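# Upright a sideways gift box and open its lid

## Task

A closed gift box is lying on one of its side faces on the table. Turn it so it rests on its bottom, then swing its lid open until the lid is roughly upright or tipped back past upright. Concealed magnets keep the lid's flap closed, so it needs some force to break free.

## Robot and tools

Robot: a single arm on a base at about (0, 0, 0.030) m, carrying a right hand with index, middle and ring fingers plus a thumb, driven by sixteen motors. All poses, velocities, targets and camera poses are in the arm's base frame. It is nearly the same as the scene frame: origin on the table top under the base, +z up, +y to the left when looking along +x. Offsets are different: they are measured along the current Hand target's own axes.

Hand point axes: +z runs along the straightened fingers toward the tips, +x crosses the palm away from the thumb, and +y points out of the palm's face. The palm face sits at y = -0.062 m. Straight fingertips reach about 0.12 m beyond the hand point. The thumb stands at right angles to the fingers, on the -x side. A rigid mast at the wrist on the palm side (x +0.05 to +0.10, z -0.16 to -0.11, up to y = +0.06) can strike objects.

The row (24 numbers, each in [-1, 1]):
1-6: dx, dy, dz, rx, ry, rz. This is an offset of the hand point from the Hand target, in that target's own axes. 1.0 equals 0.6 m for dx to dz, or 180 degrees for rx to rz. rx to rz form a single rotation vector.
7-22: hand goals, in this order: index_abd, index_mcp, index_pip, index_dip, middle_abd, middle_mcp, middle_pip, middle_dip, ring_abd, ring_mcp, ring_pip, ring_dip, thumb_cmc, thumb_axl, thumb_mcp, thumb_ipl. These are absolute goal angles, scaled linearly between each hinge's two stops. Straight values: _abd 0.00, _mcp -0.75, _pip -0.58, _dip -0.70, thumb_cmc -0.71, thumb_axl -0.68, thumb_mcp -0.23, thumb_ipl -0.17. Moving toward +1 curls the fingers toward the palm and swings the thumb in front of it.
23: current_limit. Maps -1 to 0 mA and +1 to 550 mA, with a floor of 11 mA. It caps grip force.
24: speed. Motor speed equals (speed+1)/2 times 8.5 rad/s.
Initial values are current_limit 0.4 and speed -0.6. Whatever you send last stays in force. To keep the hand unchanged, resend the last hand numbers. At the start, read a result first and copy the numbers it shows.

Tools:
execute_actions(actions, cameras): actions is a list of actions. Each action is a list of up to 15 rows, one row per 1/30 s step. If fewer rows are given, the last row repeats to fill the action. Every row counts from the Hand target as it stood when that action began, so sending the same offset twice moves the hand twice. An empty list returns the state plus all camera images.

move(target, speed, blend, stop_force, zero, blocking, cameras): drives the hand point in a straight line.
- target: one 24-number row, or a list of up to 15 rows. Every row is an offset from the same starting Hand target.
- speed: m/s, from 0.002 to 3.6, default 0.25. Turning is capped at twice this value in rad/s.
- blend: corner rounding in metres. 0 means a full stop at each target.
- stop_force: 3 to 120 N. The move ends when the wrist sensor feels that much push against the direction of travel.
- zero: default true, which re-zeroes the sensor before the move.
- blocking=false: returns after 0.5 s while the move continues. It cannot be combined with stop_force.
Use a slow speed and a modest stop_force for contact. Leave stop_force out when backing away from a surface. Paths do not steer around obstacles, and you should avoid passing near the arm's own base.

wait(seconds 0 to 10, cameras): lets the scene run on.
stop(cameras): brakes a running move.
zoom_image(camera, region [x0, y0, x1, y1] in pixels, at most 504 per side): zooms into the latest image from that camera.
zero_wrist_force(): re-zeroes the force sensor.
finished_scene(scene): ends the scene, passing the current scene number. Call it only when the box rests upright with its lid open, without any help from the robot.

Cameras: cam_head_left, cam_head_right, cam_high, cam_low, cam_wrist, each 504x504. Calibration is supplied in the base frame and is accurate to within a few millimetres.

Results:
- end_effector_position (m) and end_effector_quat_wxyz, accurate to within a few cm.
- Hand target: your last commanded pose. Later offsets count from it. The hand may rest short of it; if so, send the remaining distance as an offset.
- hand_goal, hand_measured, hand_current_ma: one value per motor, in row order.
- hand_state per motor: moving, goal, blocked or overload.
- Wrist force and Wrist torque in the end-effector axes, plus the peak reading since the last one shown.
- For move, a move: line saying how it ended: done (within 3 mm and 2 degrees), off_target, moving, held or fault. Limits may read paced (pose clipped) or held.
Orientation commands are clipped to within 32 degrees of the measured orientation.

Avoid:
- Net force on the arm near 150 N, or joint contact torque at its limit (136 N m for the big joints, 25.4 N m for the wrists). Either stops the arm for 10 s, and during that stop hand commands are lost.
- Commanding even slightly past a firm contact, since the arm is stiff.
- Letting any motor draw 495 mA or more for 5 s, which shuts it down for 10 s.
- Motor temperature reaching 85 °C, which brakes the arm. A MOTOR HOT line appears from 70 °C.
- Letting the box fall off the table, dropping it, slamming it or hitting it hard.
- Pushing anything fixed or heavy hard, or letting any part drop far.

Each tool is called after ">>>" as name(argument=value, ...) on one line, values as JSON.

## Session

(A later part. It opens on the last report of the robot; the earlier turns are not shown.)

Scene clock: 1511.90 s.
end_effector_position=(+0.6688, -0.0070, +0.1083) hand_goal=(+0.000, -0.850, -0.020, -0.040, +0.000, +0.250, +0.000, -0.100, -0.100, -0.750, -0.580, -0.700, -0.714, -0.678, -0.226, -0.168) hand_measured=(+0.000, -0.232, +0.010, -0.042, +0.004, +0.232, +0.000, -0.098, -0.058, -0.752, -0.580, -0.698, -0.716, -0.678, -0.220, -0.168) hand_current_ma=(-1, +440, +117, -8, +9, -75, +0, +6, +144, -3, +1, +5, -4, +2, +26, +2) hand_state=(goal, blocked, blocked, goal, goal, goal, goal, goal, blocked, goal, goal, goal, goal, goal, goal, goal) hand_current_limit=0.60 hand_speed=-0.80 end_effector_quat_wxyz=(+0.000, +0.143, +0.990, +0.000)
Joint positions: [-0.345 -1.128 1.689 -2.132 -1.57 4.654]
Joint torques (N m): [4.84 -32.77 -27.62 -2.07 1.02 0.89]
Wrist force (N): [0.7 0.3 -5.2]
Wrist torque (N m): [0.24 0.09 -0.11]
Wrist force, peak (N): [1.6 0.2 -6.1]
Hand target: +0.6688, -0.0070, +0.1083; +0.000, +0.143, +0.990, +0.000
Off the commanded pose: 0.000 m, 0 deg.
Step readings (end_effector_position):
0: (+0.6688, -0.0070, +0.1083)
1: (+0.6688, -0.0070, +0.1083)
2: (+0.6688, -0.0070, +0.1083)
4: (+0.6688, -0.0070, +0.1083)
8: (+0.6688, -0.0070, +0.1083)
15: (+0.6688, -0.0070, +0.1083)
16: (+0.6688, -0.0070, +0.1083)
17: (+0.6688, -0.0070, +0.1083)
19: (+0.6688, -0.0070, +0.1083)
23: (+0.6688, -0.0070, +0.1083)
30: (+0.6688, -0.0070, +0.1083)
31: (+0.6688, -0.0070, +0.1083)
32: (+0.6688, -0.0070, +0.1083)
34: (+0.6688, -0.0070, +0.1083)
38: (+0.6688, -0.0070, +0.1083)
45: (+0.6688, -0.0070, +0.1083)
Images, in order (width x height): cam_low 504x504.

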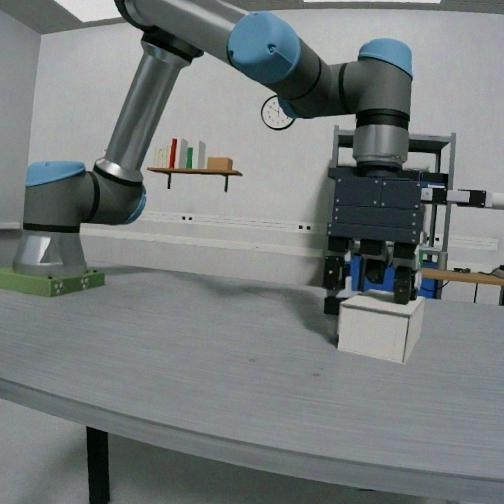

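>>> move(target=[0,0,-0.022,0,0,0,0.0,-0.85,-0.02,-0.04,0,0.25,0,-0.1,-0.115,-0.75,-0.58,-0.7,-0.714,-0.678,-0.226,-0.168,0.6,-0.5], speed=0.03, cameras=["cam_low"])

>>> zoom_image(camera="cam_low", region=[290, 270, 430, 390])

Scene clock: 1520.60 s.
end_effector_position=(+0.6688, -0.0070, +0.1214) hand_goal=(+0.000, -0.850, -0.020, -0.040, +0.000, +0.250, +0.000, -0.100, -0.116, -0.750, -0.580, -0.700, -0.714, -0.678, -0.226, -0.168) hand_measured=(-0.002, -0.390, +0.010, -0.042, +0.004, +0.232, +0.000, -0.098, -0.084, -0.752, -0.580, -0.698, -0.716, -0.678, -0.220, -0.168) hand_current_ma=(-6, +440, +117, -8, +9, -75, +0, +6, +109, -5, +0, +5, -4, +2, +26, +2) hand_state=(goal, blocked, blocked, goal, goal, goal, goal, goal, blocked, goal, goal, goal, goal, goal, goal, goal) hand_current_limit=0.60 hand_speed=-0.50 end_effector_quat_wxyz=(+0.000, +0.143, +0.990, +0.000)
Joint positions: [-0.345 -1.144 1.674 -2.101 -1.57 4.654]
Joint torques (N m): [0.97 -47.14 -27.88 -0.84 1.11 -1.18]
Wrist force (N): [0.8 1.8 -5.0]
Wrist torque (N m): [0.27 0.08 -0.14]
Wrist force, peak (N): [0.9 0.5 -5.5]
Hand target: +0.6688, -0.0070, +0.1215; +0.000, +0.143, +0.990, +0.000
Off the commanded pose: 0.000 m, 0 deg.
move: done
Images, in order (width x height): cam_low 504x504.

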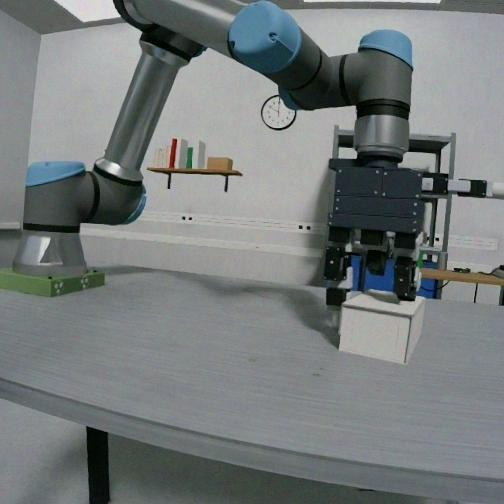

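Scaled by 3.600.

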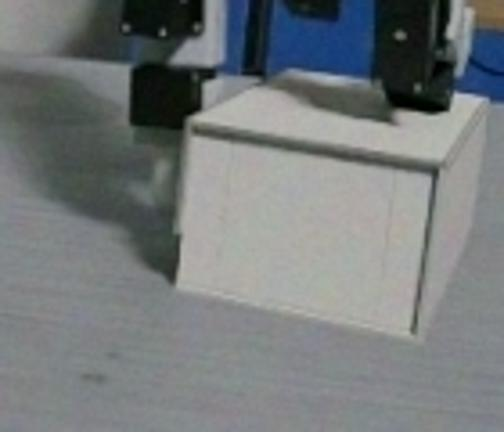

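>>> move(target=[[0,0,-0.08,0,0,0,0.0,-1,-0.43,-0.116,0,-1,-0.11,-0.087,0.1,-1,-0.7,-0.8,-0.714,-0.678,-0.226,-0.168,0.6,0],[0.0557,-0.0311,-0.1,-0.0026,-0.111,-0.015,0.0,-1,-0.43,-0.116,0,-1,-0.11,-0.087,0.1,-1,-0.7,-0.8,-0.714,-0.678,-0.226,-0.168,0.6,0],[0.0557,-0.0311,-0.0643,-0.0026,-0.111,-0.015,0.0,-1,-0.43,-0.116,0,-1,-0.11,-0.087,-0.333,-1,-0.7,-0.8,-0.714,-0.678,-0.226,-0.168,0.6,0]], speed=0.15, blend=[0.01, 0, 0], cameras=["cam_low", "cam_head_left"])

>>> zoom_image(camera="cam_low", region=[290, 240, 450, 390])

Scene clock: 1631.50 s.
end_effector_position=(+0.6314, -0.0155, +0.1600) hand_goal=(+0.000, -1.000, -0.430, -0.116, +0.000, -1.000, -0.110, -0.088, -0.334, -1.000, -0.700, -0.800, -0.714, -0.678, -0.226, -0.168) hand_measured=(-0.002, -0.992, -0.426, -0.114, -0.016, -0.994, -0.110, -0.090, -0.270, -0.992, -0.696, -0.798, -0.716, -0.678, -0.220, -0.168) hand_current_ma=(-4, +30, +11, +7, -49, +25, +1, -9, +233, +30, +10, +6, -4, +2, +26, +2) hand_state=(goal, goal, goal, goal, goal, goal, goal, goal, blocked, goal, goal, goal, goal, goal, goal, goal) hand_current_limit=0.60 hand_speed=0.00 end_effector_quat_wxyz=(+0.172, +0.117, +0.978, -0.021)
Joint positions: [-0.403 -1.335 1.998 -2.578 -1.514 4.558]
Joint torques (N m): [-3.02 -24.81 -5.7 -4.45 1.86 1.43]
Wrist force (N): [0.3 -0.3 -1.3]
Wrist torque (N m): [0.01 0.01 -0.03]
Wrist force, peak (N): [-0.2 3.2 -6.2]
Hand target: +0.6314, -0.0155, +0.1600; +0.172, +0.117, +0.978, -0.021
Off the commanded pose: 0.000 m, 0 deg.
move: done
Images, in order (width x height): cam_head_left 504x504, cam_low 504x504.

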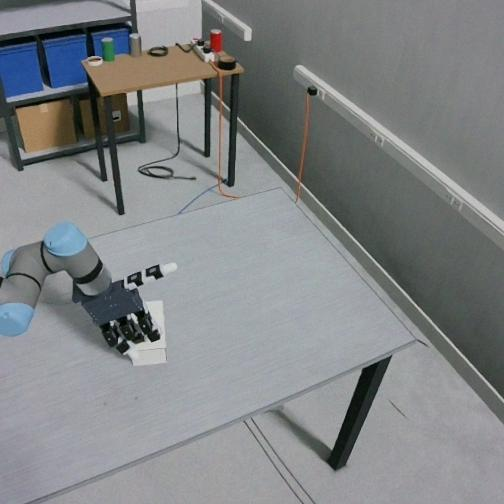

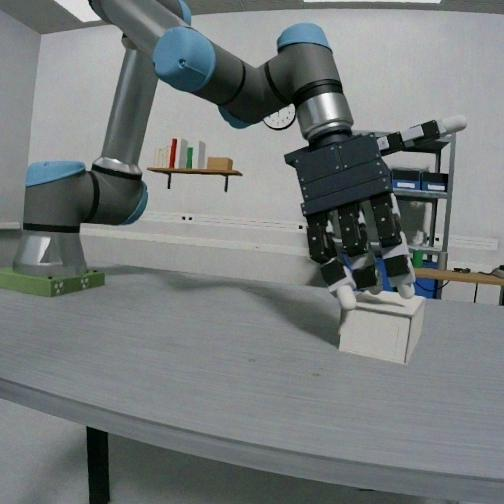

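Scaled by 3.150.

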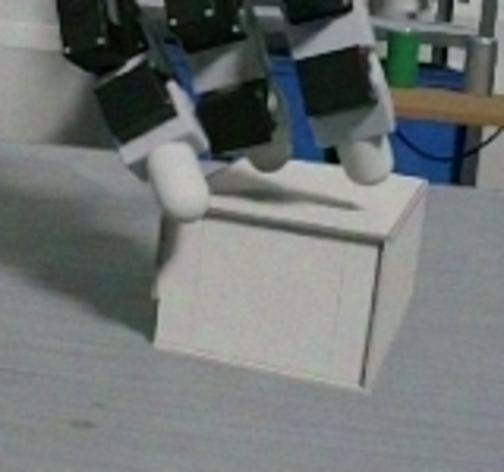

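>>> move(target=[-0.0125,0,0.024,0,0,0,0.0,-1,-0.43,-0.116,0,-1,-0.11,-0.087,-0.23,-1,-0.7,-0.8,-0.714,-0.678,-0.226,-0.168,0.6,0], speed=0.1, cameras=[])

>>> move(target=[0.0068,-0.025,0.0188,0,0,0,0.0,-1,-0.43,-0.116,0,-1,-0.11,-0.087,-0.23,-1,-0.7,-0.8,-0.714,-0.678,-0.226,-0.168,0.6,0], speed=0.03, stop_force=30, cameras=["cam_low"])

>>> zoom_image(camera="cam_low", region=[300, 270, 430, 390])

Scene clock: 1660.00 s.
end_effector_position=(+0.6430, -0.0183, +0.1492) hand_goal=(+0.000, -1.000, -0.430, -0.116, +0.000, -1.000, -0.110, -0.088, -0.230, -1.000, -0.700, -0.800, -0.714, -0.678, -0.226, -0.168) hand_measured=(-0.002, -0.992, -0.426, -0.114, +0.000, -1.000, -0.084, -0.062, -0.226, -0.992, -0.696, -0.798, -0.716, -0.678, -0.220, -0.168) hand_current_ma=(-4, +30, +11, +7, +1, +0, +103, +106, +10, +29, +10, +6, -4, +2, +26, +2) hand_state=(goal, goal, goal, goal, goal, goal, blocked, blocked, goal, goal, goal, goal, goal, goal, goal, goal) hand_current_limit=0.60 hand_speed=0.00 end_effector_quat_wxyz=(+0.172, +0.117, +0.978, -0.021)
Joint positions: [-0.4 -1.293 1.977 -2.599 -1.516 4.562]
Joint torques (N m): [6.55 -20.45 -26.67 -3.18 -0.99 1.85]
Wrist force (N): [-0.5 -3.5 -9.0]
Wrist torque (N m): [0.54 0.18 -0.29]
Wrist force, peak (N): [-0.5 -3.5 -9.0]
Hand target: +0.6431, -0.0183, +0.1491; +0.172, +0.117, +0.978, -0.021
Off the commanded pose: 0.000 m, 0 deg.
move: done
No camera images: "cameras" was empty.

Scene clock: 1661.73 s.
end_effector_position=(+0.6395, -0.0329, +0.1371) hand_goal=(+0.000, -1.000, -0.430, -0.116, +0.000, -1.000, -0.110, -0.088, -0.230, -1.000, -0.700, -0.800, -0.714, -0.678, -0.226, -0.168) hand_measured=(-0.028, -1.000, -0.354, +0.042, -0.042, -0.952, +0.000, -0.012, -0.226, -0.992, -0.696, -0.798, -0.716, -0.678, -0.220, -0.168) hand_current_ma=(-95, -1, +330, +440, -145, +214, +440, +326, +10, +29, +10, +6, -4, +2, +26, +2) hand_state=(blocked, goal, blocked, blocked, blocked, blocked, blocked, blocked, goal, goal, goal, goal, goal, goal, goal, goal) hand_current_limit=0.60 hand_speed=0.00 end_effector_quat_wxyz=(+0.172, +0.117, +0.978, -0.021)
Joint positions: [-0.428 -1.275 1.992 -2.63 -1.506 4.534]
Joint torques (N m): [-5.14 5.73 15.7 3.78 2.22 -2.26]
Wrist force (N): [-8.4 -7.9 -51.6]
Wrist torque (N m): [3.52 -0.58 -0.47]
Wrist force, peak (N): [-8.4 -7.9 -51.6]
Hand target: +0.6395, -0.0329, +0.1371; +0.172, +0.117, +0.978, -0.021
Off the commanded pose: 0.000 m, 0 deg.
move: done
Images, in order (width x height): cam_low 504x504.

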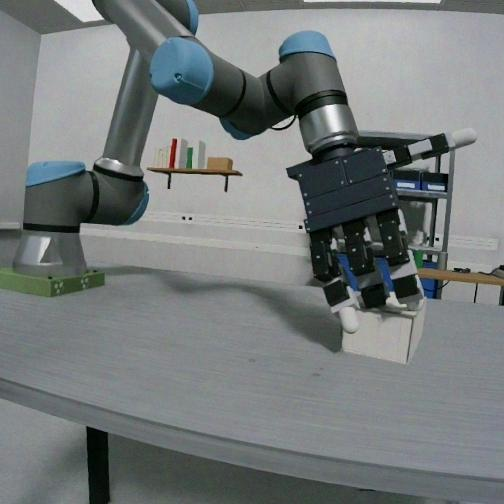

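Scaled by 3.877.

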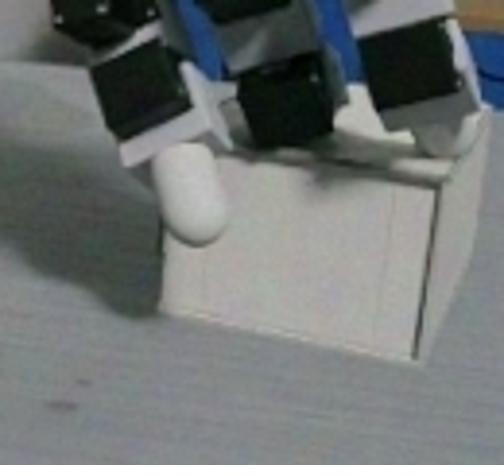

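>>> execute_actions(actions=[[[0,0,0,0,0,0,0.0,-1,-0.43,-0.116,0,-1,-0.11,-0.087,-0.32,-1,-0.65,-0.75,-0.714,-0.678,-0.226,-0.168,0.6,-0.8]],[[0,0,0,0,0,0,0.0,-1,-0.43,-0.116,0,-1,-0.11,-0.087,-0.32,-1,-0.45,-0.58,-0.714,-0.678,-0.226,-0.168,0.6,-0.8]],[[0,0,0,0,0,0,0.0,-1,-0.43,-0.116,0,-1,-0.11,-0.087,-0.32,-1,-0.38,-0.52,-0.714,-0.678,-0.226,-0.168,0.6,-0.85]],[[0,0,0,0,0,0,0.0,-1,-0.43,-0.116,0,-1,-0.11,-0.087,-0.32,-1,-0.38,-0.52,-0.714,-0.678,-0.226,-0.168,0.6,-0.85]]], cameras=["cam_low"])

>>> zoom_image(camera="cam_low", region=[300, 270, 430, 390])

Scene clock: 1679.27 s.
end_effector_position=(+0.6395, -0.0329, +0.1370) hand_goal=(+0.000, -1.000, -0.430, -0.116, +0.000, -1.000, -0.110, -0.088, -0.320, -1.000, -0.380, -0.520, -0.714, -0.678, -0.226, -0.168) hand_measured=(-0.030, -1.000, -0.352, +0.042, -0.044, -0.950, +0.000, -0.012, -0.296, -1.000, -0.468, -0.558, -0.716, -0.678, -0.220, -0.168) hand_current_ma=(-98, -1, +336, +440, -154, +218, +440, +326, +78, -2, -383, -152, -4, +2, +26, +2) hand_state=(blocked, goal, blocked, blocked, blocked, blocked, blocked, blocked, blocked, goal, blocked, blocked, goal, goal, goal, goal) hand_current_limit=0.60 hand_speed=-0.85 end_effector_quat_wxyz=(+0.172, +0.117, +0.978, -0.021)
Joint positions: [-0.428 -1.275 1.992 -2.63 -1.506 4.534]
Joint torques (N m): [4.57 3.3 8.67 3.96 2.11 -1.85]
Wrist force (N): [-7.5 -13.7 -50.5]
Wrist torque (N m): [3.66 -0.51 -0.66]
Wrist force, peak (N): [-6.8 -9.7 -52.0]
Hand target: +0.6395, -0.0329, +0.1371; +0.172, +0.117, +0.978, -0.021
Off the commanded pose: 0.000 m, 0 deg.
Step readings (end_effector_position):
0: (+0.6395, -0.0329, +0.1371)
1: (+0.6395, -0.0329, +0.1371)
2: (+0.6395, -0.0329, +0.1371)
4: (+0.6395, -0.0329, +0.1371)
8: (+0.6395, -0.0329, +0.1371)
15: (+0.6395, -0.0329, +0.1371)
16: (+0.6395, -0.0329, +0.1371)
17: (+0.6395, -0.0329, +0.1371)
19: (+0.6395, -0.0329, +0.1371)
23: (+0.6395, -0.0329, +0.1370)
30: (+0.6395, -0.0329, +0.1370)
31: (+0.6395, -0.0329, +0.1370)
32: (+0.6395, -0.0329, +0.1370)
34: (+0.6395, -0.0329, +0.1370)
38: (+0.6395, -0.0329, +0.1370)
45: (+0.6395, -0.0329, +0.1370)
46: (+0.6395, -0.0329, +0.1370)
47: (+0.6395, -0.0329, +0.1370)
49: (+0.6395, -0.0329, +0.1370)
53: (+0.6395, -0.0329, +0.1370)
60: (+0.6395, -0.0329, +0.1370)
Images, in order (width x height): cam_low 504x504.

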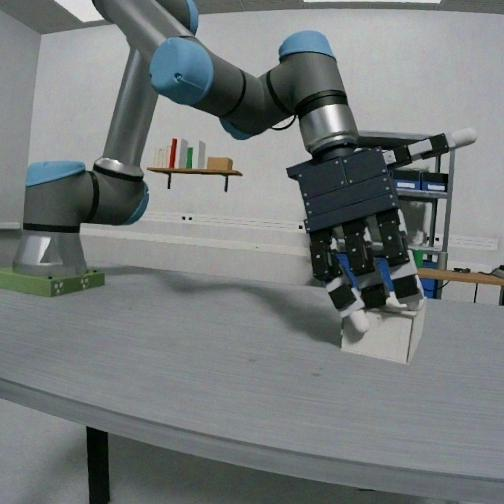

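Scaled by 3.877.

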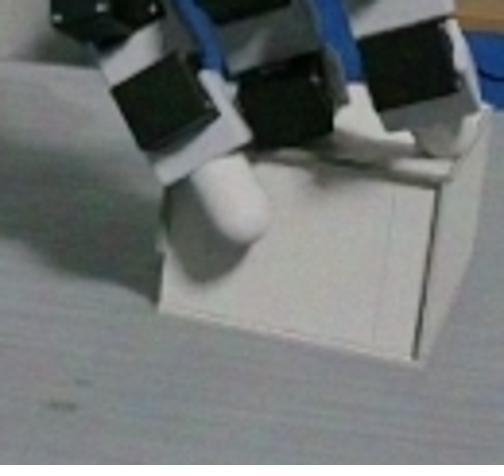

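>>> execute_actions(actions=[[[0,0,0,0,0,0,0.0,-1,-0.43,-0.116,0,-1,-0.11,-0.087,-0.2,-1,-0.35,-0.48,-0.714,-0.678,-0.226,-0.168,0.6,-0.75]],[[0,0,0,0,0,0,0.0,-1,-0.43,-0.116,0,-1,-0.11,-0.087,-0.1,-1,-0.32,-0.45,-0.714,-0.678,-0.226,-0.168,0.6,-0.75]],[[0,0,0,0,0,0,0.0,-1,-0.43,-0.116,0,-1,-0.11,-0.087,0,-1,-0.3,-0.43,-0.714,-0.678,-0.226,-0.168,0.6,-0.75]],[[0,0,0,0,0,0,0.0,-1,-0.43,-0.116,0,-1,-0.11,-0.087,0,-1,-0.3,-0.43,-0.714,-0.678,-0.226,-0.168,0.6,-0.75]]], cameras=["cam_low"])

>>> zoom_image(camera="cam_low", region=[300, 270, 430, 390])

Scene clock: 1697.20 s.
end_effector_position=(+0.6395, -0.0329, +0.1371) hand_goal=(+0.000, -1.000, -0.430, -0.116, +0.000, -1.000, -0.110, -0.088, +0.000, -1.000, -0.300, -0.430, -0.714, -0.678, -0.226, -0.168) hand_measured=(-0.030, -1.000, -0.350, +0.042, -0.044, -0.950, +0.000, -0.012, -0.086, -1.000, -0.466, -0.468, -0.716, -0.678, -0.220, -0.168) hand_current_ma=(-98, -1, +342, +440, -154, +224, +440, +326, -324, -3, -440, -158, -4, +2, +26, +2) hand_state=(blocked, goal, blocked, blocked, blocked, blocked, blocked, blocked, blocked, goal, blocked, blocked, goal, goal, goal, goal) hand_current_limit=0.60 hand_speed=-0.75 end_effector_quat_wxyz=(+0.172, +0.117, +0.978, -0.021)
Joint positions: [-0.428 -1.275 1.992 -2.631 -1.506 4.534]
Joint torques (N m): [10.11 -4.55 -7.25 5.86 1.86 -0.44]
Wrist force (N): [-10.8 -14.6 -48.1]
Wrist torque (N m): [3.52 -0.78 -1.10]
Wrist force, peak (N): [-9.5 -16.0 -50.8]
Hand target: +0.6395, -0.0329, +0.1371; +0.172, +0.117, +0.978, -0.021
Off the commanded pose: 0.000 m, 0 deg.
Step readings (end_effector_position):
0: (+0.6395, -0.0329, +0.1370)
1: (+0.6395, -0.0329, +0.1370)
2: (+0.6395, -0.0329, +0.1370)
4: (+0.6395, -0.0329, +0.1370)
8: (+0.6395, -0.0329, +0.1370)
15: (+0.6395, -0.0329, +0.1370)
16: (+0.6395, -0.0329, +0.1370)
17: (+0.6395, -0.0329, +0.1370)
19: (+0.6395, -0.0329, +0.1370)
23: (+0.6395, -0.0329, +0.1370)
30: (+0.6395, -0.0329, +0.1370)
31: (+0.6395, -0.0329, +0.1370)
32: (+0.6395, -0.0329, +0.1370)
34: (+0.6395, -0.0329, +0.1371)
38: (+0.6395, -0.0329, +0.1371)
45: (+0.6395, -0.0329, +0.1371)
46: (+0.6395, -0.0329, +0.1371)
47: (+0.6395, -0.0329, +0.1371)
49: (+0.6395, -0.0329, +0.1371)
53: (+0.6395, -0.0329, +0.1371)
60: (+0.6395, -0.0329, +0.1371)
Images, in order (width x height): cam_low 504x504.

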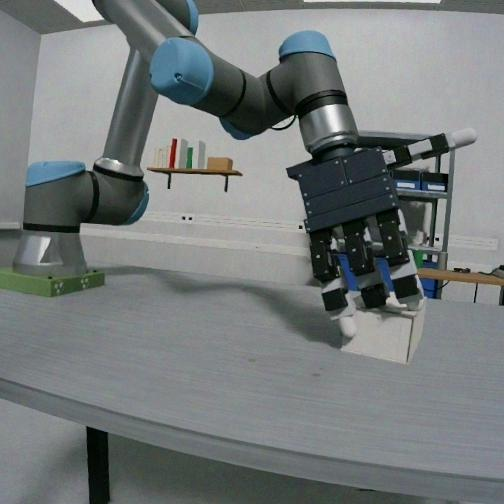

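Scaled by 3.877.

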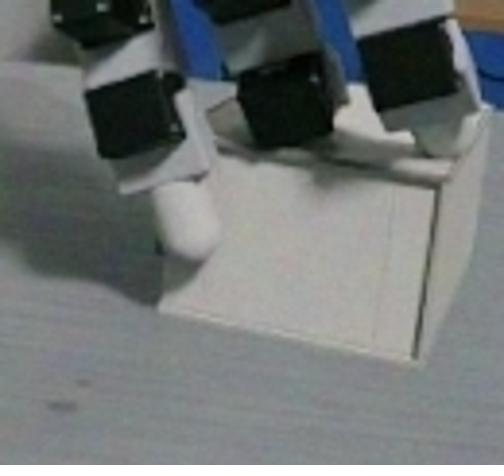

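>>> execute_actions(actions=[[[0,0,0,0,0,0,0.0,-1,-0.43,-0.116,0,-1,-0.11,-0.087,0.08,-1,-0.3,-0.43,-0.714,-0.678,-0.226,-0.168,0.65,-0.7]],[[0,0,0,0,0,0,0.0,-1,-0.43,-0.116,0,-1,-0.11,-0.087,0.16,-1,-0.3,-0.43,-0.714,-0.678,-0.226,-0.168,0.65,-0.7]],[[0,0,0,0,0,0,0.0,-1,-0.43,-0.116,0,-1,-0.11,-0.087,0.16,-1,-0.3,-0.43,-0.714,-0.678,-0.226,-0.168,0.65,-0.7]]], cameras=["cam_low"])

>>> zoom_image(camera="cam_low", region=[300, 270, 430, 390])

Scene clock: 1707.87 s.
end_effector_position=(+0.6396, -0.0329, +0.1371) hand_goal=(+0.000, -1.000, -0.430, -0.116, +0.000, -1.000, -0.110, -0.088, +0.160, -1.000, -0.300, -0.430, -0.714, -0.678, -0.226, -0.168) hand_measured=(-0.030, -1.000, -0.350, +0.042, -0.044, -0.950, +0.000, -0.012, -0.080, -1.000, -0.466, -0.468, -0.716, -0.678, -0.220, -0.168) hand_current_ma=(-98, -1, +342, +454, -154, +224, +454, +326, -454, -3, -454, -158, -4, +2, +26, +2) hand_state=(blocked, goal, blocked, blocked, blocked, blocked, blocked, blocked, blocked, goal, blocked, blocked, goal, goal, goal, goal) hand_current_limit=0.65 hand_speed=-0.70 end_effector_quat_wxyz=(+0.172, +0.117, +0.978, -0.021)
Joint positions: [-0.428 -1.275 1.992 -2.631 -1.506 4.534]
Joint torques (N m): [9.88 -7.84 -6.41 6.3 1.78 0.86]
Wrist force (N): [-11.1 -14.3 -48.0]
Wrist torque (N m): [3.52 -0.83 -1.13]
Wrist force, peak (N): [-10.8 -14.5 -48.4]
Hand target: +0.6395, -0.0329, +0.1371; +0.172, +0.117, +0.978, -0.021
Off the commanded pose: 0.000 m, 0 deg.
Step readings (end_effector_position):
0: (+0.6395, -0.0329, +0.1371)
1: (+0.6395, -0.0329, +0.1371)
2: (+0.6396, -0.0329, +0.1371)
4: (+0.6396, -0.0329, +0.1371)
8: (+0.6396, -0.0329, +0.1371)
15: (+0.6396, -0.0329, +0.1371)
16: (+0.6396, -0.0329, +0.1371)
17: (+0.6396, -0.0329, +0.1371)
19: (+0.6396, -0.0329, +0.1371)
23: (+0.6396, -0.0329, +0.1371)
30: (+0.6396, -0.0329, +0.1371)
31: (+0.6396, -0.0329, +0.1371)
32: (+0.6396, -0.0329, +0.1371)
34: (+0.6396, -0.0329, +0.1371)
38: (+0.6396, -0.0329, +0.1371)
45: (+0.6396, -0.0329, +0.1371)
Images, in order (width x height): cam_low 504x504.

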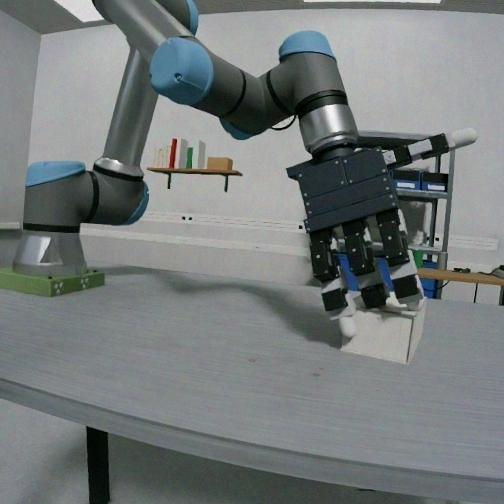

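Scaled by 3.877.

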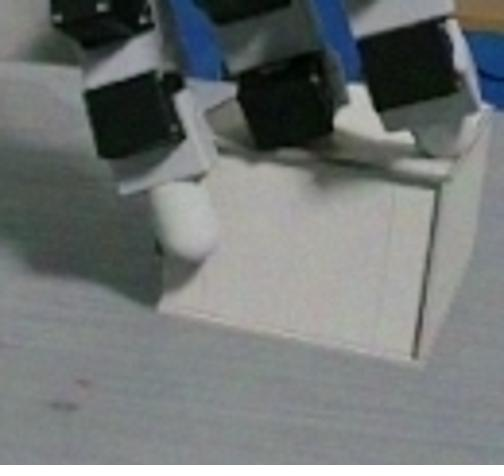

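>>> execute_actions(actions=[[[0,0,0,0,0,0,0.0,-1,-0.43,-0.116,0,-1,-0.11,-0.087,0.16,-1,-0.36,-0.43,-0.714,-0.678,-0.226,-0.168,0.79,-0.5]],[[0,0,0,0,0,0,0.0,-1,-0.43,-0.116,0,-1,-0.11,-0.087,0.16,-1,-0.38,-0.44,-0.714,-0.678,-0.226,-0.168,0.79,-0.5]],[[0,0,0,0,0,0,0.0,-1,-0.43,-0.116,0,-1,-0.11,-0.087,0.16,-1,-0.38,-0.44,-0.714,-0.678,-0.226,-0.168,0.79,-0.5]]], cameras=["cam_low"])

>>> zoom_image(camera="cam_low", region=[300, 270, 430, 390])

Scene clock: 1724.57 s.
end_effector_position=(+0.6396, -0.0329, +0.1371) hand_goal=(+0.000, -1.000, -0.430, -0.116, +0.000, -1.000, -0.110, -0.088, +0.160, -1.000, -0.380, -0.440, -0.714, -0.678, -0.226, -0.168) hand_measured=(-0.030, -1.000, -0.350, +0.042, -0.044, -0.950, +0.000, -0.012, -0.080, -1.000, -0.466, -0.468, -0.716, -0.678, -0.220, -0.168) hand_current_ma=(-98, -1, +342, +492, -154, +224, +492, +326, -492, -3, -378, -114, -4, +2, +26, +2) hand_state=(blocked, goal, blocked, blocked, blocked, blocked, blocked, blocked, blocked, goal, blocked, blocked, goal, goal, goal, goal) hand_current_limit=0.79 hand_speed=-0.50 end_effector_quat_wxyz=(+0.172, +0.117, +0.978, -0.021)
Joint positions: [-0.428 -1.275 1.992 -2.631 -1.506 4.534]
Joint torques (N m): [9.62 -7.76 -1.25 6.42 1.51 0.89]
Wrist force (N): [-11.2 -14.1 -47.9]
Wrist torque (N m): [3.51 -0.83 -1.14]
Wrist force, peak (N): [-11.1 -14.5 -48.1]
Hand target: +0.6395, -0.0329, +0.1371; +0.172, +0.117, +0.978, -0.021
Off the commanded pose: 0.000 m, 0 deg.
Step readings (end_effector_position):
0: (+0.6396, -0.0329, +0.1371)
1: (+0.6396, -0.0329, +0.1371)
2: (+0.6396, -0.0329, +0.1371)
4: (+0.6396, -0.0329, +0.1371)
8: (+0.6396, -0.0329, +0.1371)
15: (+0.6396, -0.0329, +0.1371)
16: (+0.6396, -0.0329, +0.1371)
17: (+0.6396, -0.0329, +0.1371)
19: (+0.6396, -0.0329, +0.1371)
23: (+0.6396, -0.0329, +0.1371)
30: (+0.6396, -0.0329, +0.1371)
31: (+0.6396, -0.0329, +0.1371)
32: (+0.6396, -0.0329, +0.1371)
34: (+0.6396, -0.0329, +0.1371)
38: (+0.6396, -0.0329, +0.1371)
45: (+0.6396, -0.0329, +0.1371)
Images, in order (width x height): cam_low 504x504.

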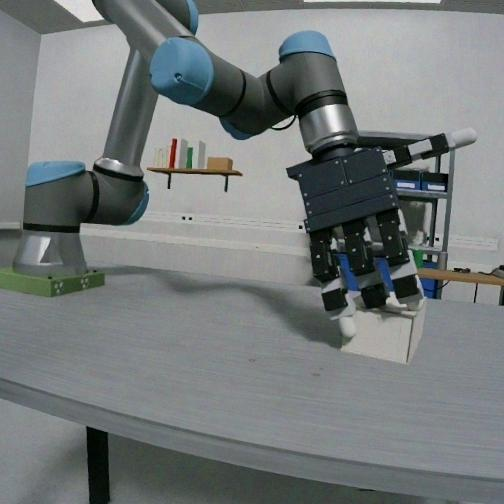

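Scaled by 3.877.

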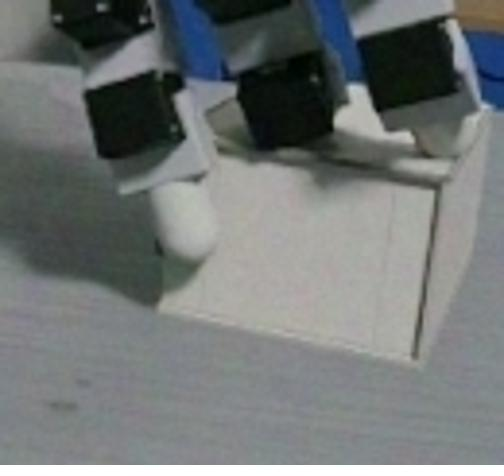

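>>> execute_actions(actions=[[[0,0,0,0,0,0,0.0,-1,-0.43,-0.116,0,-1,-0.11,-0.087,0.16,-1,-0.41,-0.44,-0.714,-0.678,-0.226,-0.168,0.79,-0.5]],[[0,0,0,0,0,0,0.0,-1,-0.43,-0.116,0,-1,-0.11,-0.087,0.16,-1,-0.44,-0.46,-0.714,-0.678,-0.226,-0.168,0.79,-0.5]]], cameras=["cam_low"])

>>> zoom_image(camera="cam_low", region=[300, 270, 430, 390])

Scene clock: 1738.70 s.
end_effector_position=(+0.6396, -0.0329, +0.1371) hand_goal=(+0.000, -1.000, -0.430, -0.116, +0.000, -1.000, -0.110, -0.088, +0.160, -1.000, -0.440, -0.460, -0.714, -0.678, -0.226, -0.168) hand_measured=(-0.030, -1.000, -0.350, +0.042, -0.044, -0.950, +0.000, -0.012, +0.152, -1.000, -0.458, -0.470, -0.716, -0.678, -0.220, -0.168) hand_current_ma=(-98, -1, +342, +492, -154, +224, +492, +326, -23, -1, -71, -34, -4, +2, +26, +2) hand_state=(blocked, goal, blocked, blocked, blocked, blocked, blocked, blocked, goal, goal, goal, goal, goal, goal, goal, goal) hand_current_limit=0.79 hand_speed=-0.50 end_effector_quat_wxyz=(+0.172, +0.117, +0.978, -0.021)
Joint positions: [-0.428 -1.275 1.992 -2.631 -1.506 4.534]
Joint torques (N m): [9.52 -7.84 2.69 6.38 1.25 0.84]
Wrist force (N): [-7.6 -10.6 -49.6]
Wrist torque (N m): [3.50 -0.50 -0.53]
Wrist force, peak (N): [-11.2 -14.0 -48.1]
Hand target: +0.6395, -0.0329, +0.1371; +0.172, +0.117, +0.978, -0.021
Off the commanded pose: 0.000 m, 0 deg.
Step readings (end_effector_position):
0: (+0.6396, -0.0329, +0.1371)
1: (+0.6396, -0.0329, +0.1371)
2: (+0.6396, -0.0329, +0.1371)
4: (+0.6396, -0.0329, +0.1371)
8: (+0.6396, -0.0329, +0.1371)
15: (+0.6396, -0.0329, +0.1371)
16: (+0.6396, -0.0329, +0.1371)
17: (+0.6396, -0.0329, +0.1371)
19: (+0.6396, -0.0329, +0.1371)
23: (+0.6396, -0.0329, +0.1371)
30: (+0.6396, -0.0329, +0.1371)
Images, in order (width x height): cam_low 504x504.

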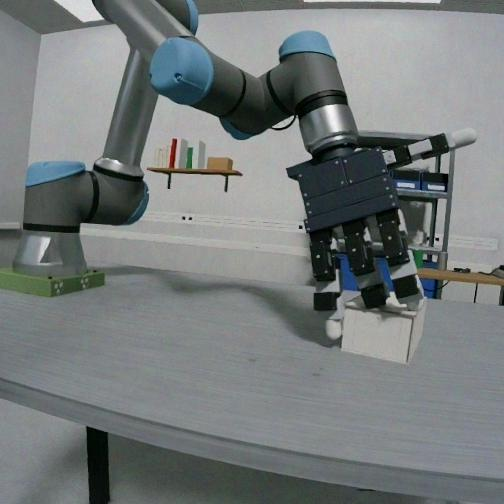

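Scaled by 3.877.

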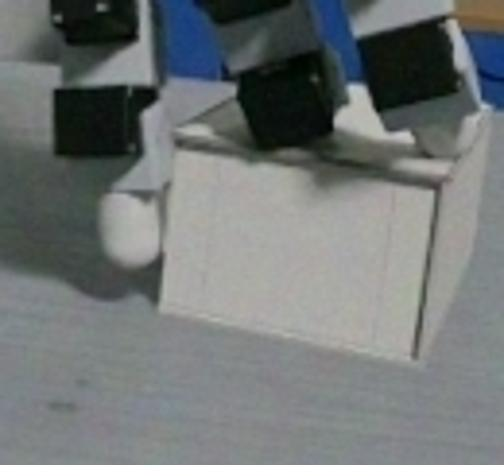

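>>> execute_actions(actions=[[[0,0,0,0,0,0,0.0,-1,-0.43,-0.116,0,-1,-0.11,-0.087,0.5,-1,-0.7,-0.8,-0.714,-0.678,-0.226,-0.168,0.6,-0.2]],[[0,0,0,0,0,0,0.0,-1,-0.43,-0.116,0,-1,-0.11,-0.087,0.5,-1,-0.7,-0.8,-0.714,-0.678,-0.226,-0.168,0.6,-0.2]]], cameras=["cam_low", "cam_head_left"])

>>> zoom_image(camera="cam_low", region=[310, 290, 380, 360])

>>> zoom_image(camera="cam_head_left", region=[100, 310, 180, 380])

Scene clock: 1752.07 s.
end_effector_position=(+0.6396, -0.0329, +0.1371) hand_goal=(+0.000, -1.000, -0.430, -0.116, +0.000, -1.000, -0.110, -0.088, +0.500, -1.000, -0.700, -0.800, -0.714, -0.678, -0.226, -0.168) hand_measured=(-0.030, -1.000, -0.350, +0.042, -0.044, -0.950, +0.000, -0.012, +0.496, -0.998, -0.694, -0.796, -0.716, -0.678, -0.220, -0.168) hand_current_ma=(-98, -1, +342, +440, -154, +224, +440, +326, -12, +6, +18, +10, -4, +2, +26, +2) hand_state=(blocked, goal, blocked, blocked, blocked, blocked, blocked, blocked, goal, goal, goal, goal, goal, goal, goal, goal) hand_current_limit=0.60 hand_speed=-0.20 end_effector_quat_wxyz=(+0.172, +0.117, +0.978, -0.021)
Joint positions: [-0.428 -1.275 1.992 -2.63 -1.506 4.534]
Joint torques (N m): [6.7 -8.2 7.32 6.37 1.09 0.74]
Wrist force (N): [-7.2 -9.7 -49.6]
Wrist torque (N m): [3.44 -0.51 -0.42]
Wrist force, peak (N): [-7.5 -10.6 -49.7]
Hand target: +0.6395, -0.0329, +0.1371; +0.172, +0.117, +0.978, -0.021
Off the commanded pose: 0.000 m, 0 deg.
Step readings (end_effector_position):
0: (+0.6396, -0.0329, +0.1371)
1: (+0.6396, -0.0329, +0.1371)
2: (+0.6396, -0.0329, +0.1371)
4: (+0.6396, -0.0329, +0.1371)
8: (+0.6396, -0.0329, +0.1371)
15: (+0.6396, -0.0329, +0.1371)
16: (+0.6396, -0.0329, +0.1371)
17: (+0.6396, -0.0329, +0.1371)
19: (+0.6396, -0.0329, +0.1371)
23: (+0.6396, -0.0329, +0.1371)
30: (+0.6396, -0.0329, +0.1371)
Images, in order (width x height): cam_head_left 504x504, cam_low 504x504.

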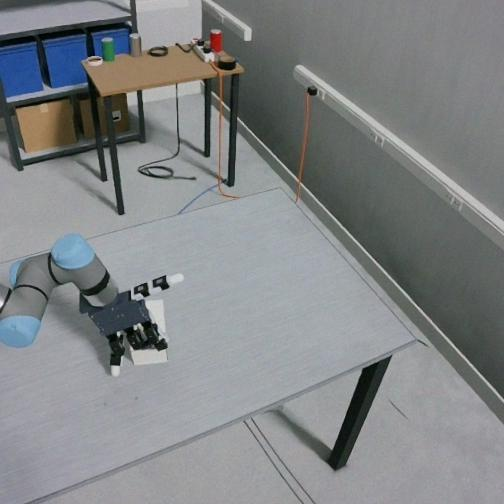

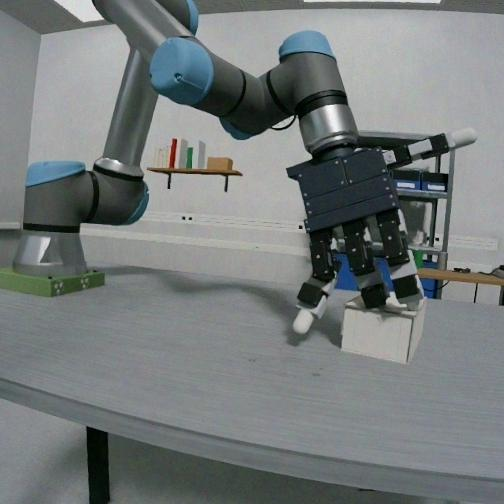

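Scaled by 7.200.

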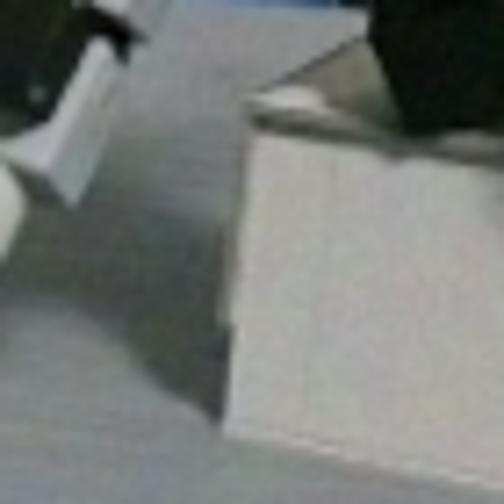

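Scaled by 6.300.

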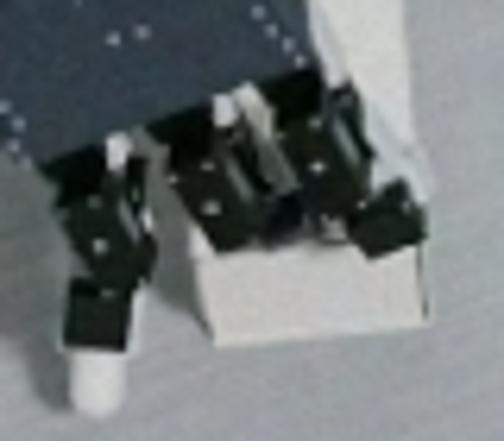

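>>> execute_actions(actions=[[[0,0,0,0,0,0,0.0,-1,-0.43,-0.116,0,-1,-0.11,-0.087,-0.3,-1,-0.7,-0.8,-0.714,-0.678,-0.226,-0.168,0.75,-0.3]],[[0,0,0,0,0,0,0.0,-1,-0.43,-0.116,0,-1,-0.11,-0.087,-0.3,-1,-0.7,-0.8,-0.714,-0.678,-0.226,-0.168,0.75,-0.3]],[[0,0,0,0,0,0,0.0,-1,-0.43,-0.116,0,-1,-0.11,-0.087,-0.25,-1,-0.45,-0.55,-0.714,-0.678,-0.226,-0.168,0.75,-0.7]],[[0,0,0,0,0,0,0.0,-1,-0.43,-0.116,0,-1,-0.11,-0.087,-0.25,-1,-0.35,-0.48,-0.714,-0.678,-0.226,-0.168,0.75,-0.8]],[[0,0,0,0,0,0,0.0,-1,-0.43,-0.116,0,-1,-0.11,-0.087,-0.1,-1,-0.33,-0.45,-0.714,-0.678,-0.226,-0.168,0.75,-0.7]],[[0,0,0,0,0,0,0.0,-1,-0.43,-0.116,0,-1,-0.11,-0.087,0.1,-1,-0.3,-0.4,-0.714,-0.678,-0.226,-0.168,0.75,-0.7]],[[0,0,0,0,0,0,0.0,-1,-0.43,-0.116,0,-1,-0.11,-0.087,0.1,-1,-0.3,-0.4,-0.714,-0.678,-0.226,-0.168,0.75,-0.7]]], cameras=["cam_low"])

>>> zoom_image(camera="cam_low", region=[300, 270, 430, 390])

Scene clock: 1789.30 s.
end_effector_position=(+0.6396, -0.0329, +0.1371) hand_goal=(+0.000, -1.000, -0.430, -0.116, +0.000, -1.000, -0.110, -0.088, +0.100, -1.000, -0.300, -0.400, -0.714, -0.678, -0.226, -0.168) hand_measured=(-0.030, -1.000, -0.350, +0.042, -0.044, -0.950, +0.000, -0.012, -0.086, -1.002, -0.466, -0.454, -0.716, -0.678, -0.220, -0.168) hand_current_ma=(-98, -1, +342, +481, -154, +224, +481, +326, -481, -3, -481, -230, -4, +2, +26, +2) hand_state=(blocked, goal, blocked, blocked, blocked, blocked, blocked, blocked, blocked, goal, blocked, blocked, goal, goal, goal, goal) hand_current_limit=0.75 hand_speed=-0.70 end_effector_quat_wxyz=(+0.172, +0.117, +0.978, -0.021)
Joint positions: [-0.428 -1.275 1.992 -2.63 -1.506 4.534]
Joint torques (N m): [3.07 -7.92 14.45 6.33 4.16 0.46]
Wrist force (N): [-11.5 -16.5 -46.9]
Wrist torque (N m): [3.48 -0.92 -1.29]
Wrist force, peak (N): [-9.9 -17.2 -49.8]
Hand target: +0.6395, -0.0329, +0.1371; +0.172, +0.117, +0.978, -0.021
Off the commanded pose: 0.000 m, 0 deg.
Step readings (end_effector_position):
0: (+0.6396, -0.0329, +0.1371)
1: (+0.6396, -0.0329, +0.1371)
2: (+0.6396, -0.0329, +0.1371)
4: (+0.6396, -0.0329, +0.1371)
8: (+0.6396, -0.0329, +0.1371)
15: (+0.6396, -0.0329, +0.1371)
16: (+0.6396, -0.0329, +0.1371)
17: (+0.6396, -0.0329, +0.1371)
19: (+0.6396, -0.0329, +0.1371)
23: (+0.6396, -0.0329, +0.1371)
30: (+0.6396, -0.0329, +0.1371)
31: (+0.6396, -0.0329, +0.1371)
32: (+0.6396, -0.0329, +0.1371)
34: (+0.6396, -0.0329, +0.1371)
38: (+0.6396, -0.0329, +0.1371)
45: (+0.6396, -0.0329, +0.1371)
46: (+0.6396, -0.0329, +0.1371)
47: (+0.6396, -0.0329, +0.1371)
49: (+0.6396, -0.0329, +0.1371)
53: (+0.6396, -0.0329, +0.1371)
60: (+0.6396, -0.0329, +0.1371)
61: (+0.6396, -0.0329, +0.1371)
62: (+0.6396, -0.0329, +0.1371)
64: (+0.6395, -0.0329, +0.1371)
68: (+0.6395, -0.0329, +0.1371)
75: (+0.6395, -0.0329, +0.1371)
76: (+0.6395, -0.0329, +0.1371)
77: (+0.6395, -0.0329, +0.1371)
79: (+0.6395, -0.0329, +0.1371)
83: (+0.6395, -0.0329, +0.1371)
90: (+0.6395, -0.0329, +0.1371)
91: (+0.6395, -0.0329, +0.1371)
92: (+0.6395, -0.0329, +0.1371)
94: (+0.6395, -0.0329, +0.1371)
98: (+0.6395, -0.0329, +0.1371)
105: (+0.6396, -0.0329, +0.1371)
Images, in order (width x height): cam_low 504x504.

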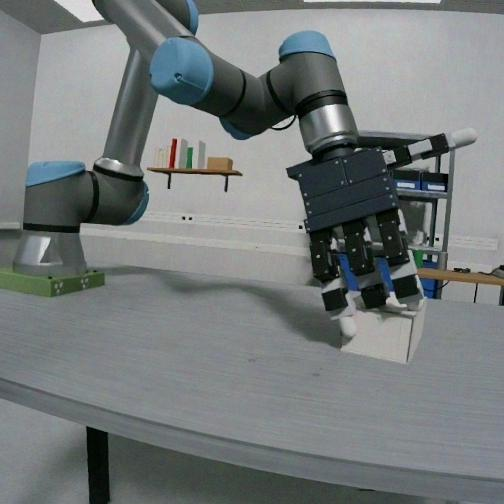

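Scaled by 3.877.

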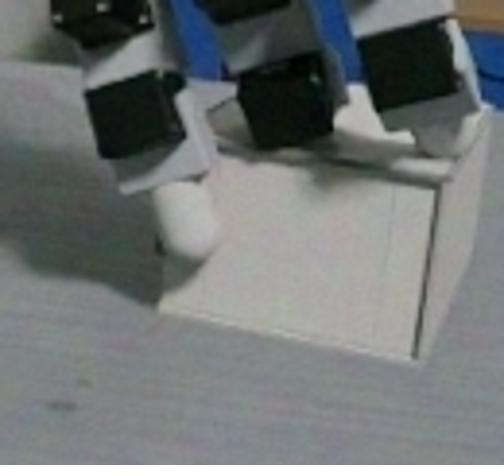

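>>> execute_actions(actions=[[[0.0047,0,-0.0017,0,0,0,-0.035,-1,-0.43,-0.116,-0.035,-1,-0.11,-0.087,0.1,-1,-0.3,-0.4,-0.714,-0.678,-0.226,-0.168,0.75,-0.7]],[[0.0047,0,-0.0017,0,0,0,-0.07,-1,-0.43,-0.116,-0.07,-1,-0.11,-0.087,0.1,-1,-0.3,-0.4,-0.714,-0.678,-0.226,-0.168,0.75,-0.7]],[[0.0047,0,-0.0017,0,0,0,-0.1,-1,-0.43,-0.116,-0.1,-1,-0.11,-0.087,0.1,-1,-0.3,-0.4,-0.714,-0.678,-0.226,-0.168,0.75,-0.7]]], cameras=["cam_low"])

>>> zoom_image(camera="cam_low", region=[300, 270, 430, 390])

Scene clock: 1801.47 s.
end_effector_position=(+0.6308, -0.0308, +0.1370) hand_goal=(-0.100, -1.000, -0.430, -0.116, -0.100, -1.000, -0.110, -0.088, +0.100, -1.000, -0.300, -0.400, -0.714, -0.678, -0.226, -0.168) hand_measured=(-0.124, -0.986, -0.350, +0.008, -0.156, -0.932, -0.010, -0.032, +0.064, -1.000, -0.376, -0.426, -0.716, -0.678, -0.220, -0.168) hand_current_ma=(-76, +50, +342, +481, -198, +307, +447, +231, -124, -2, -329, -103, -4, +2, +26, +2) hand_state=(blocked, goal, blocked, blocked, blocked, blocked, blocked, blocked, blocked, goal, blocked, blocked, goal, goal, goal, goal) hand_current_limit=0.75 hand_speed=-0.70 end_effector_quat_wxyz=(+0.172, +0.117, +0.978, -0.021)
Joint positions: [-0.432 -1.293 2.017 -2.638 -1.505 4.531]
Joint torques (N m): [-6.6 -29.02 4.95 -0.2 1.87 -1.82]
Wrist force (N): [-6.9 -3.8 -18.1]
Wrist torque (N m): [1.11 -0.74 -0.70]
Wrist force, peak (N): [-11.6 -16.5 -47.2]
Hand target: +0.6308, -0.0308, +0.1370; +0.172, +0.117, +0.978, -0.021
Off the commanded pose: 0.000 m, 0 deg.
Step readings (end_effector_position):
0: (+0.6395, -0.0329, +0.1371)
1: (+0.6395, -0.0329, +0.1371)
2: (+0.6391, -0.0328, +0.1370)
4: (+0.6381, -0.0325, +0.1370)
8: (+0.6371, -0.0322, +0.1369)
15: (+0.6367, -0.0322, +0.1370)
16: (+0.6367, -0.0322, +0.1370)
17: (+0.6363, -0.0321, +0.1370)
19: (+0.6352, -0.0318, +0.1369)
23: (+0.6342, -0.0316, +0.1370)
30: (+0.6338, -0.0315, +0.1370)
31: (+0.6337, -0.0315, +0.1370)
32: (+0.6333, -0.0314, +0.1370)
34: (+0.6323, -0.0311, +0.1370)
38: (+0.6313, -0.0308, +0.1370)
45: (+0.6309, -0.0308, +0.1370)
Images, in order (width x height): cam_low 504x504.

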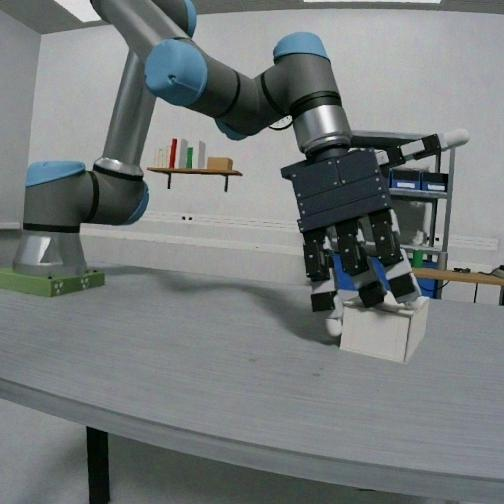

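Scaled by 3.877.

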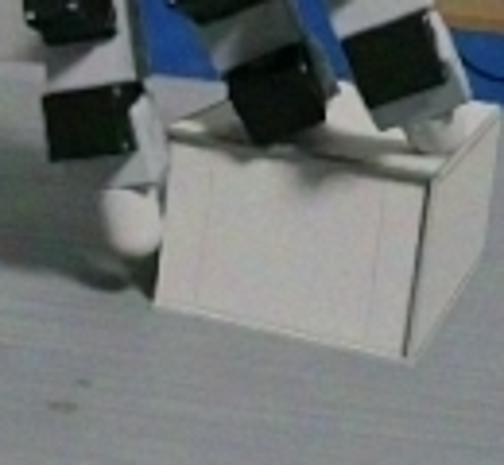

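>>> execute_actions(actions=[[[0,0,0,0,0,0,-0.1,-1,-0.43,-0.116,-0.1,-1,-0.11,-0.087,0.3,-1,-0.3,-0.4,-0.714,-0.678,-0.226,-0.168,0.6,-0.6]],[[0,0,0,0,0,0,-0.1,-1,-0.43,-0.116,-0.1,-1,-0.11,-0.087,0.5,-1,-0.6,-0.6,-0.714,-0.678,-0.226,-0.168,0.6,-0.4]]], cameras=["cam_low", "cam_head_left", "cam_high"])

>>> zoom_image(camera="cam_low", region=[310, 290, 380, 360])

>>> zoom_image(camera="cam_high", region=[270, 230, 390, 350])

Scene clock: 1815.97 s.
end_effector_position=(+0.6308, -0.0307, +0.1370) hand_goal=(-0.100, -1.000, -0.430, -0.116, -0.100, -1.000, -0.110, -0.088, +0.500, -1.000, -0.600, -0.600, -0.714, -0.678, -0.226, -0.168) hand_measured=(-0.124, -0.986, -0.350, +0.008, -0.156, -0.932, -0.010, -0.034, +0.496, -0.998, -0.596, -0.598, -0.716, -0.678, -0.220, -0.168) hand_current_ma=(-77, +51, +342, +440, -198, +314, +440, +228, -12, +5, +15, +9, -4, +2, +26, +2) hand_state=(blocked, goal, blocked, blocked, blocked, blocked, blocked, blocked, goal, goal, goal, goal, goal, goal, goal, goal) hand_current_limit=0.60 hand_speed=-0.40 end_effector_quat_wxyz=(+0.172, +0.117, +0.978, -0.020)
Joint positions: [-0.432 -1.293 2.017 -2.638 -1.505 4.531]
Joint torques (N m): [-6.13 -28.31 0.33 0.21 -0.6 -1.42]
Wrist force (N): [-4.5 0.3 -20.4]
Wrist torque (N m): [1.15 -0.52 -0.20]
Wrist force, peak (N): [-4.5 0.3 -20.4]
Hand target: +0.6308, -0.0308, +0.1370; +0.172, +0.117, +0.978, -0.021
Off the commanded pose: 0.000 m, 0 deg.
Step readings (end_effector_position):
0: (+0.6308, -0.0308, +0.1370)
1: (+0.6308, -0.0308, +0.1370)
2: (+0.6308, -0.0308, +0.1370)
4: (+0.6308, -0.0308, +0.1370)
8: (+0.6308, -0.0307, +0.1370)
15: (+0.6308, -0.0307, +0.1370)
16: (+0.6308, -0.0307, +0.1370)
17: (+0.6308, -0.0307, +0.1370)
19: (+0.6308, -0.0307, +0.1370)
23: (+0.6308, -0.0307, +0.1370)
30: (+0.6308, -0.0307, +0.1370)
Images, in order (width x height): cam_head_left 504x504, cam_high 504x504, cam_low 504x504.

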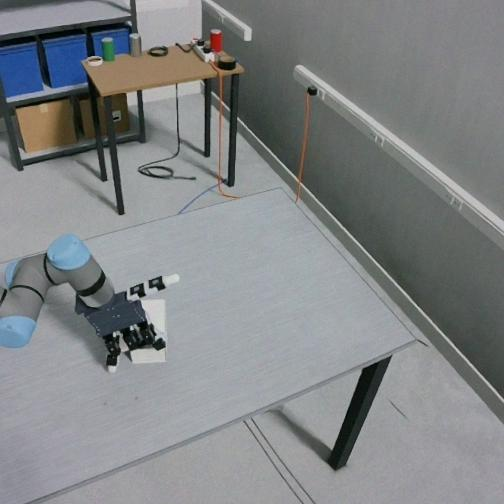

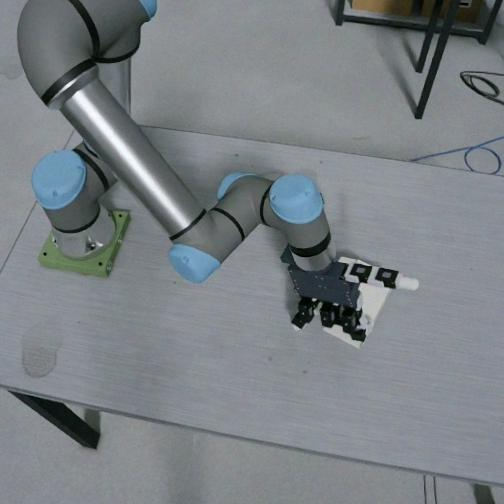

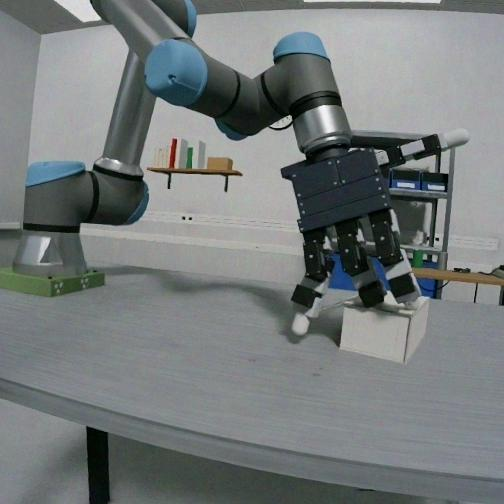

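Scaled by 7.200.

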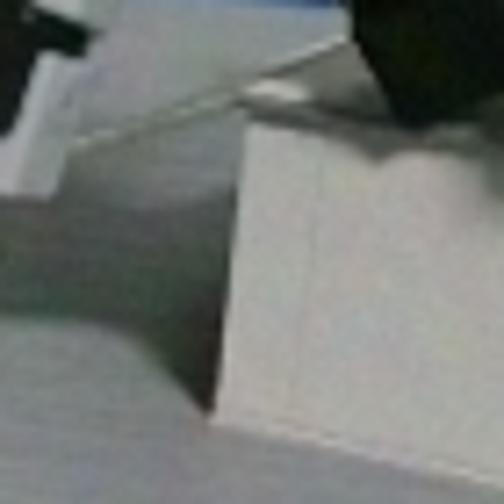

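Scaled by 4.200.

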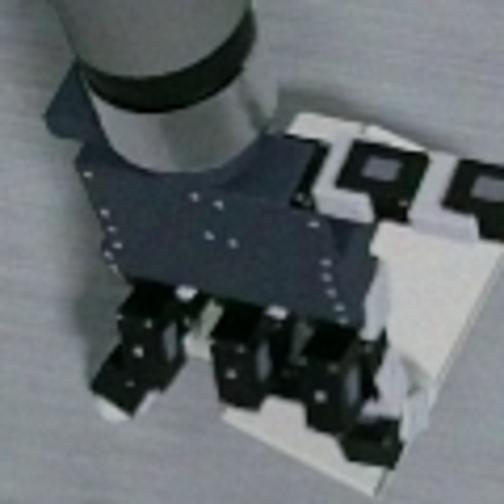

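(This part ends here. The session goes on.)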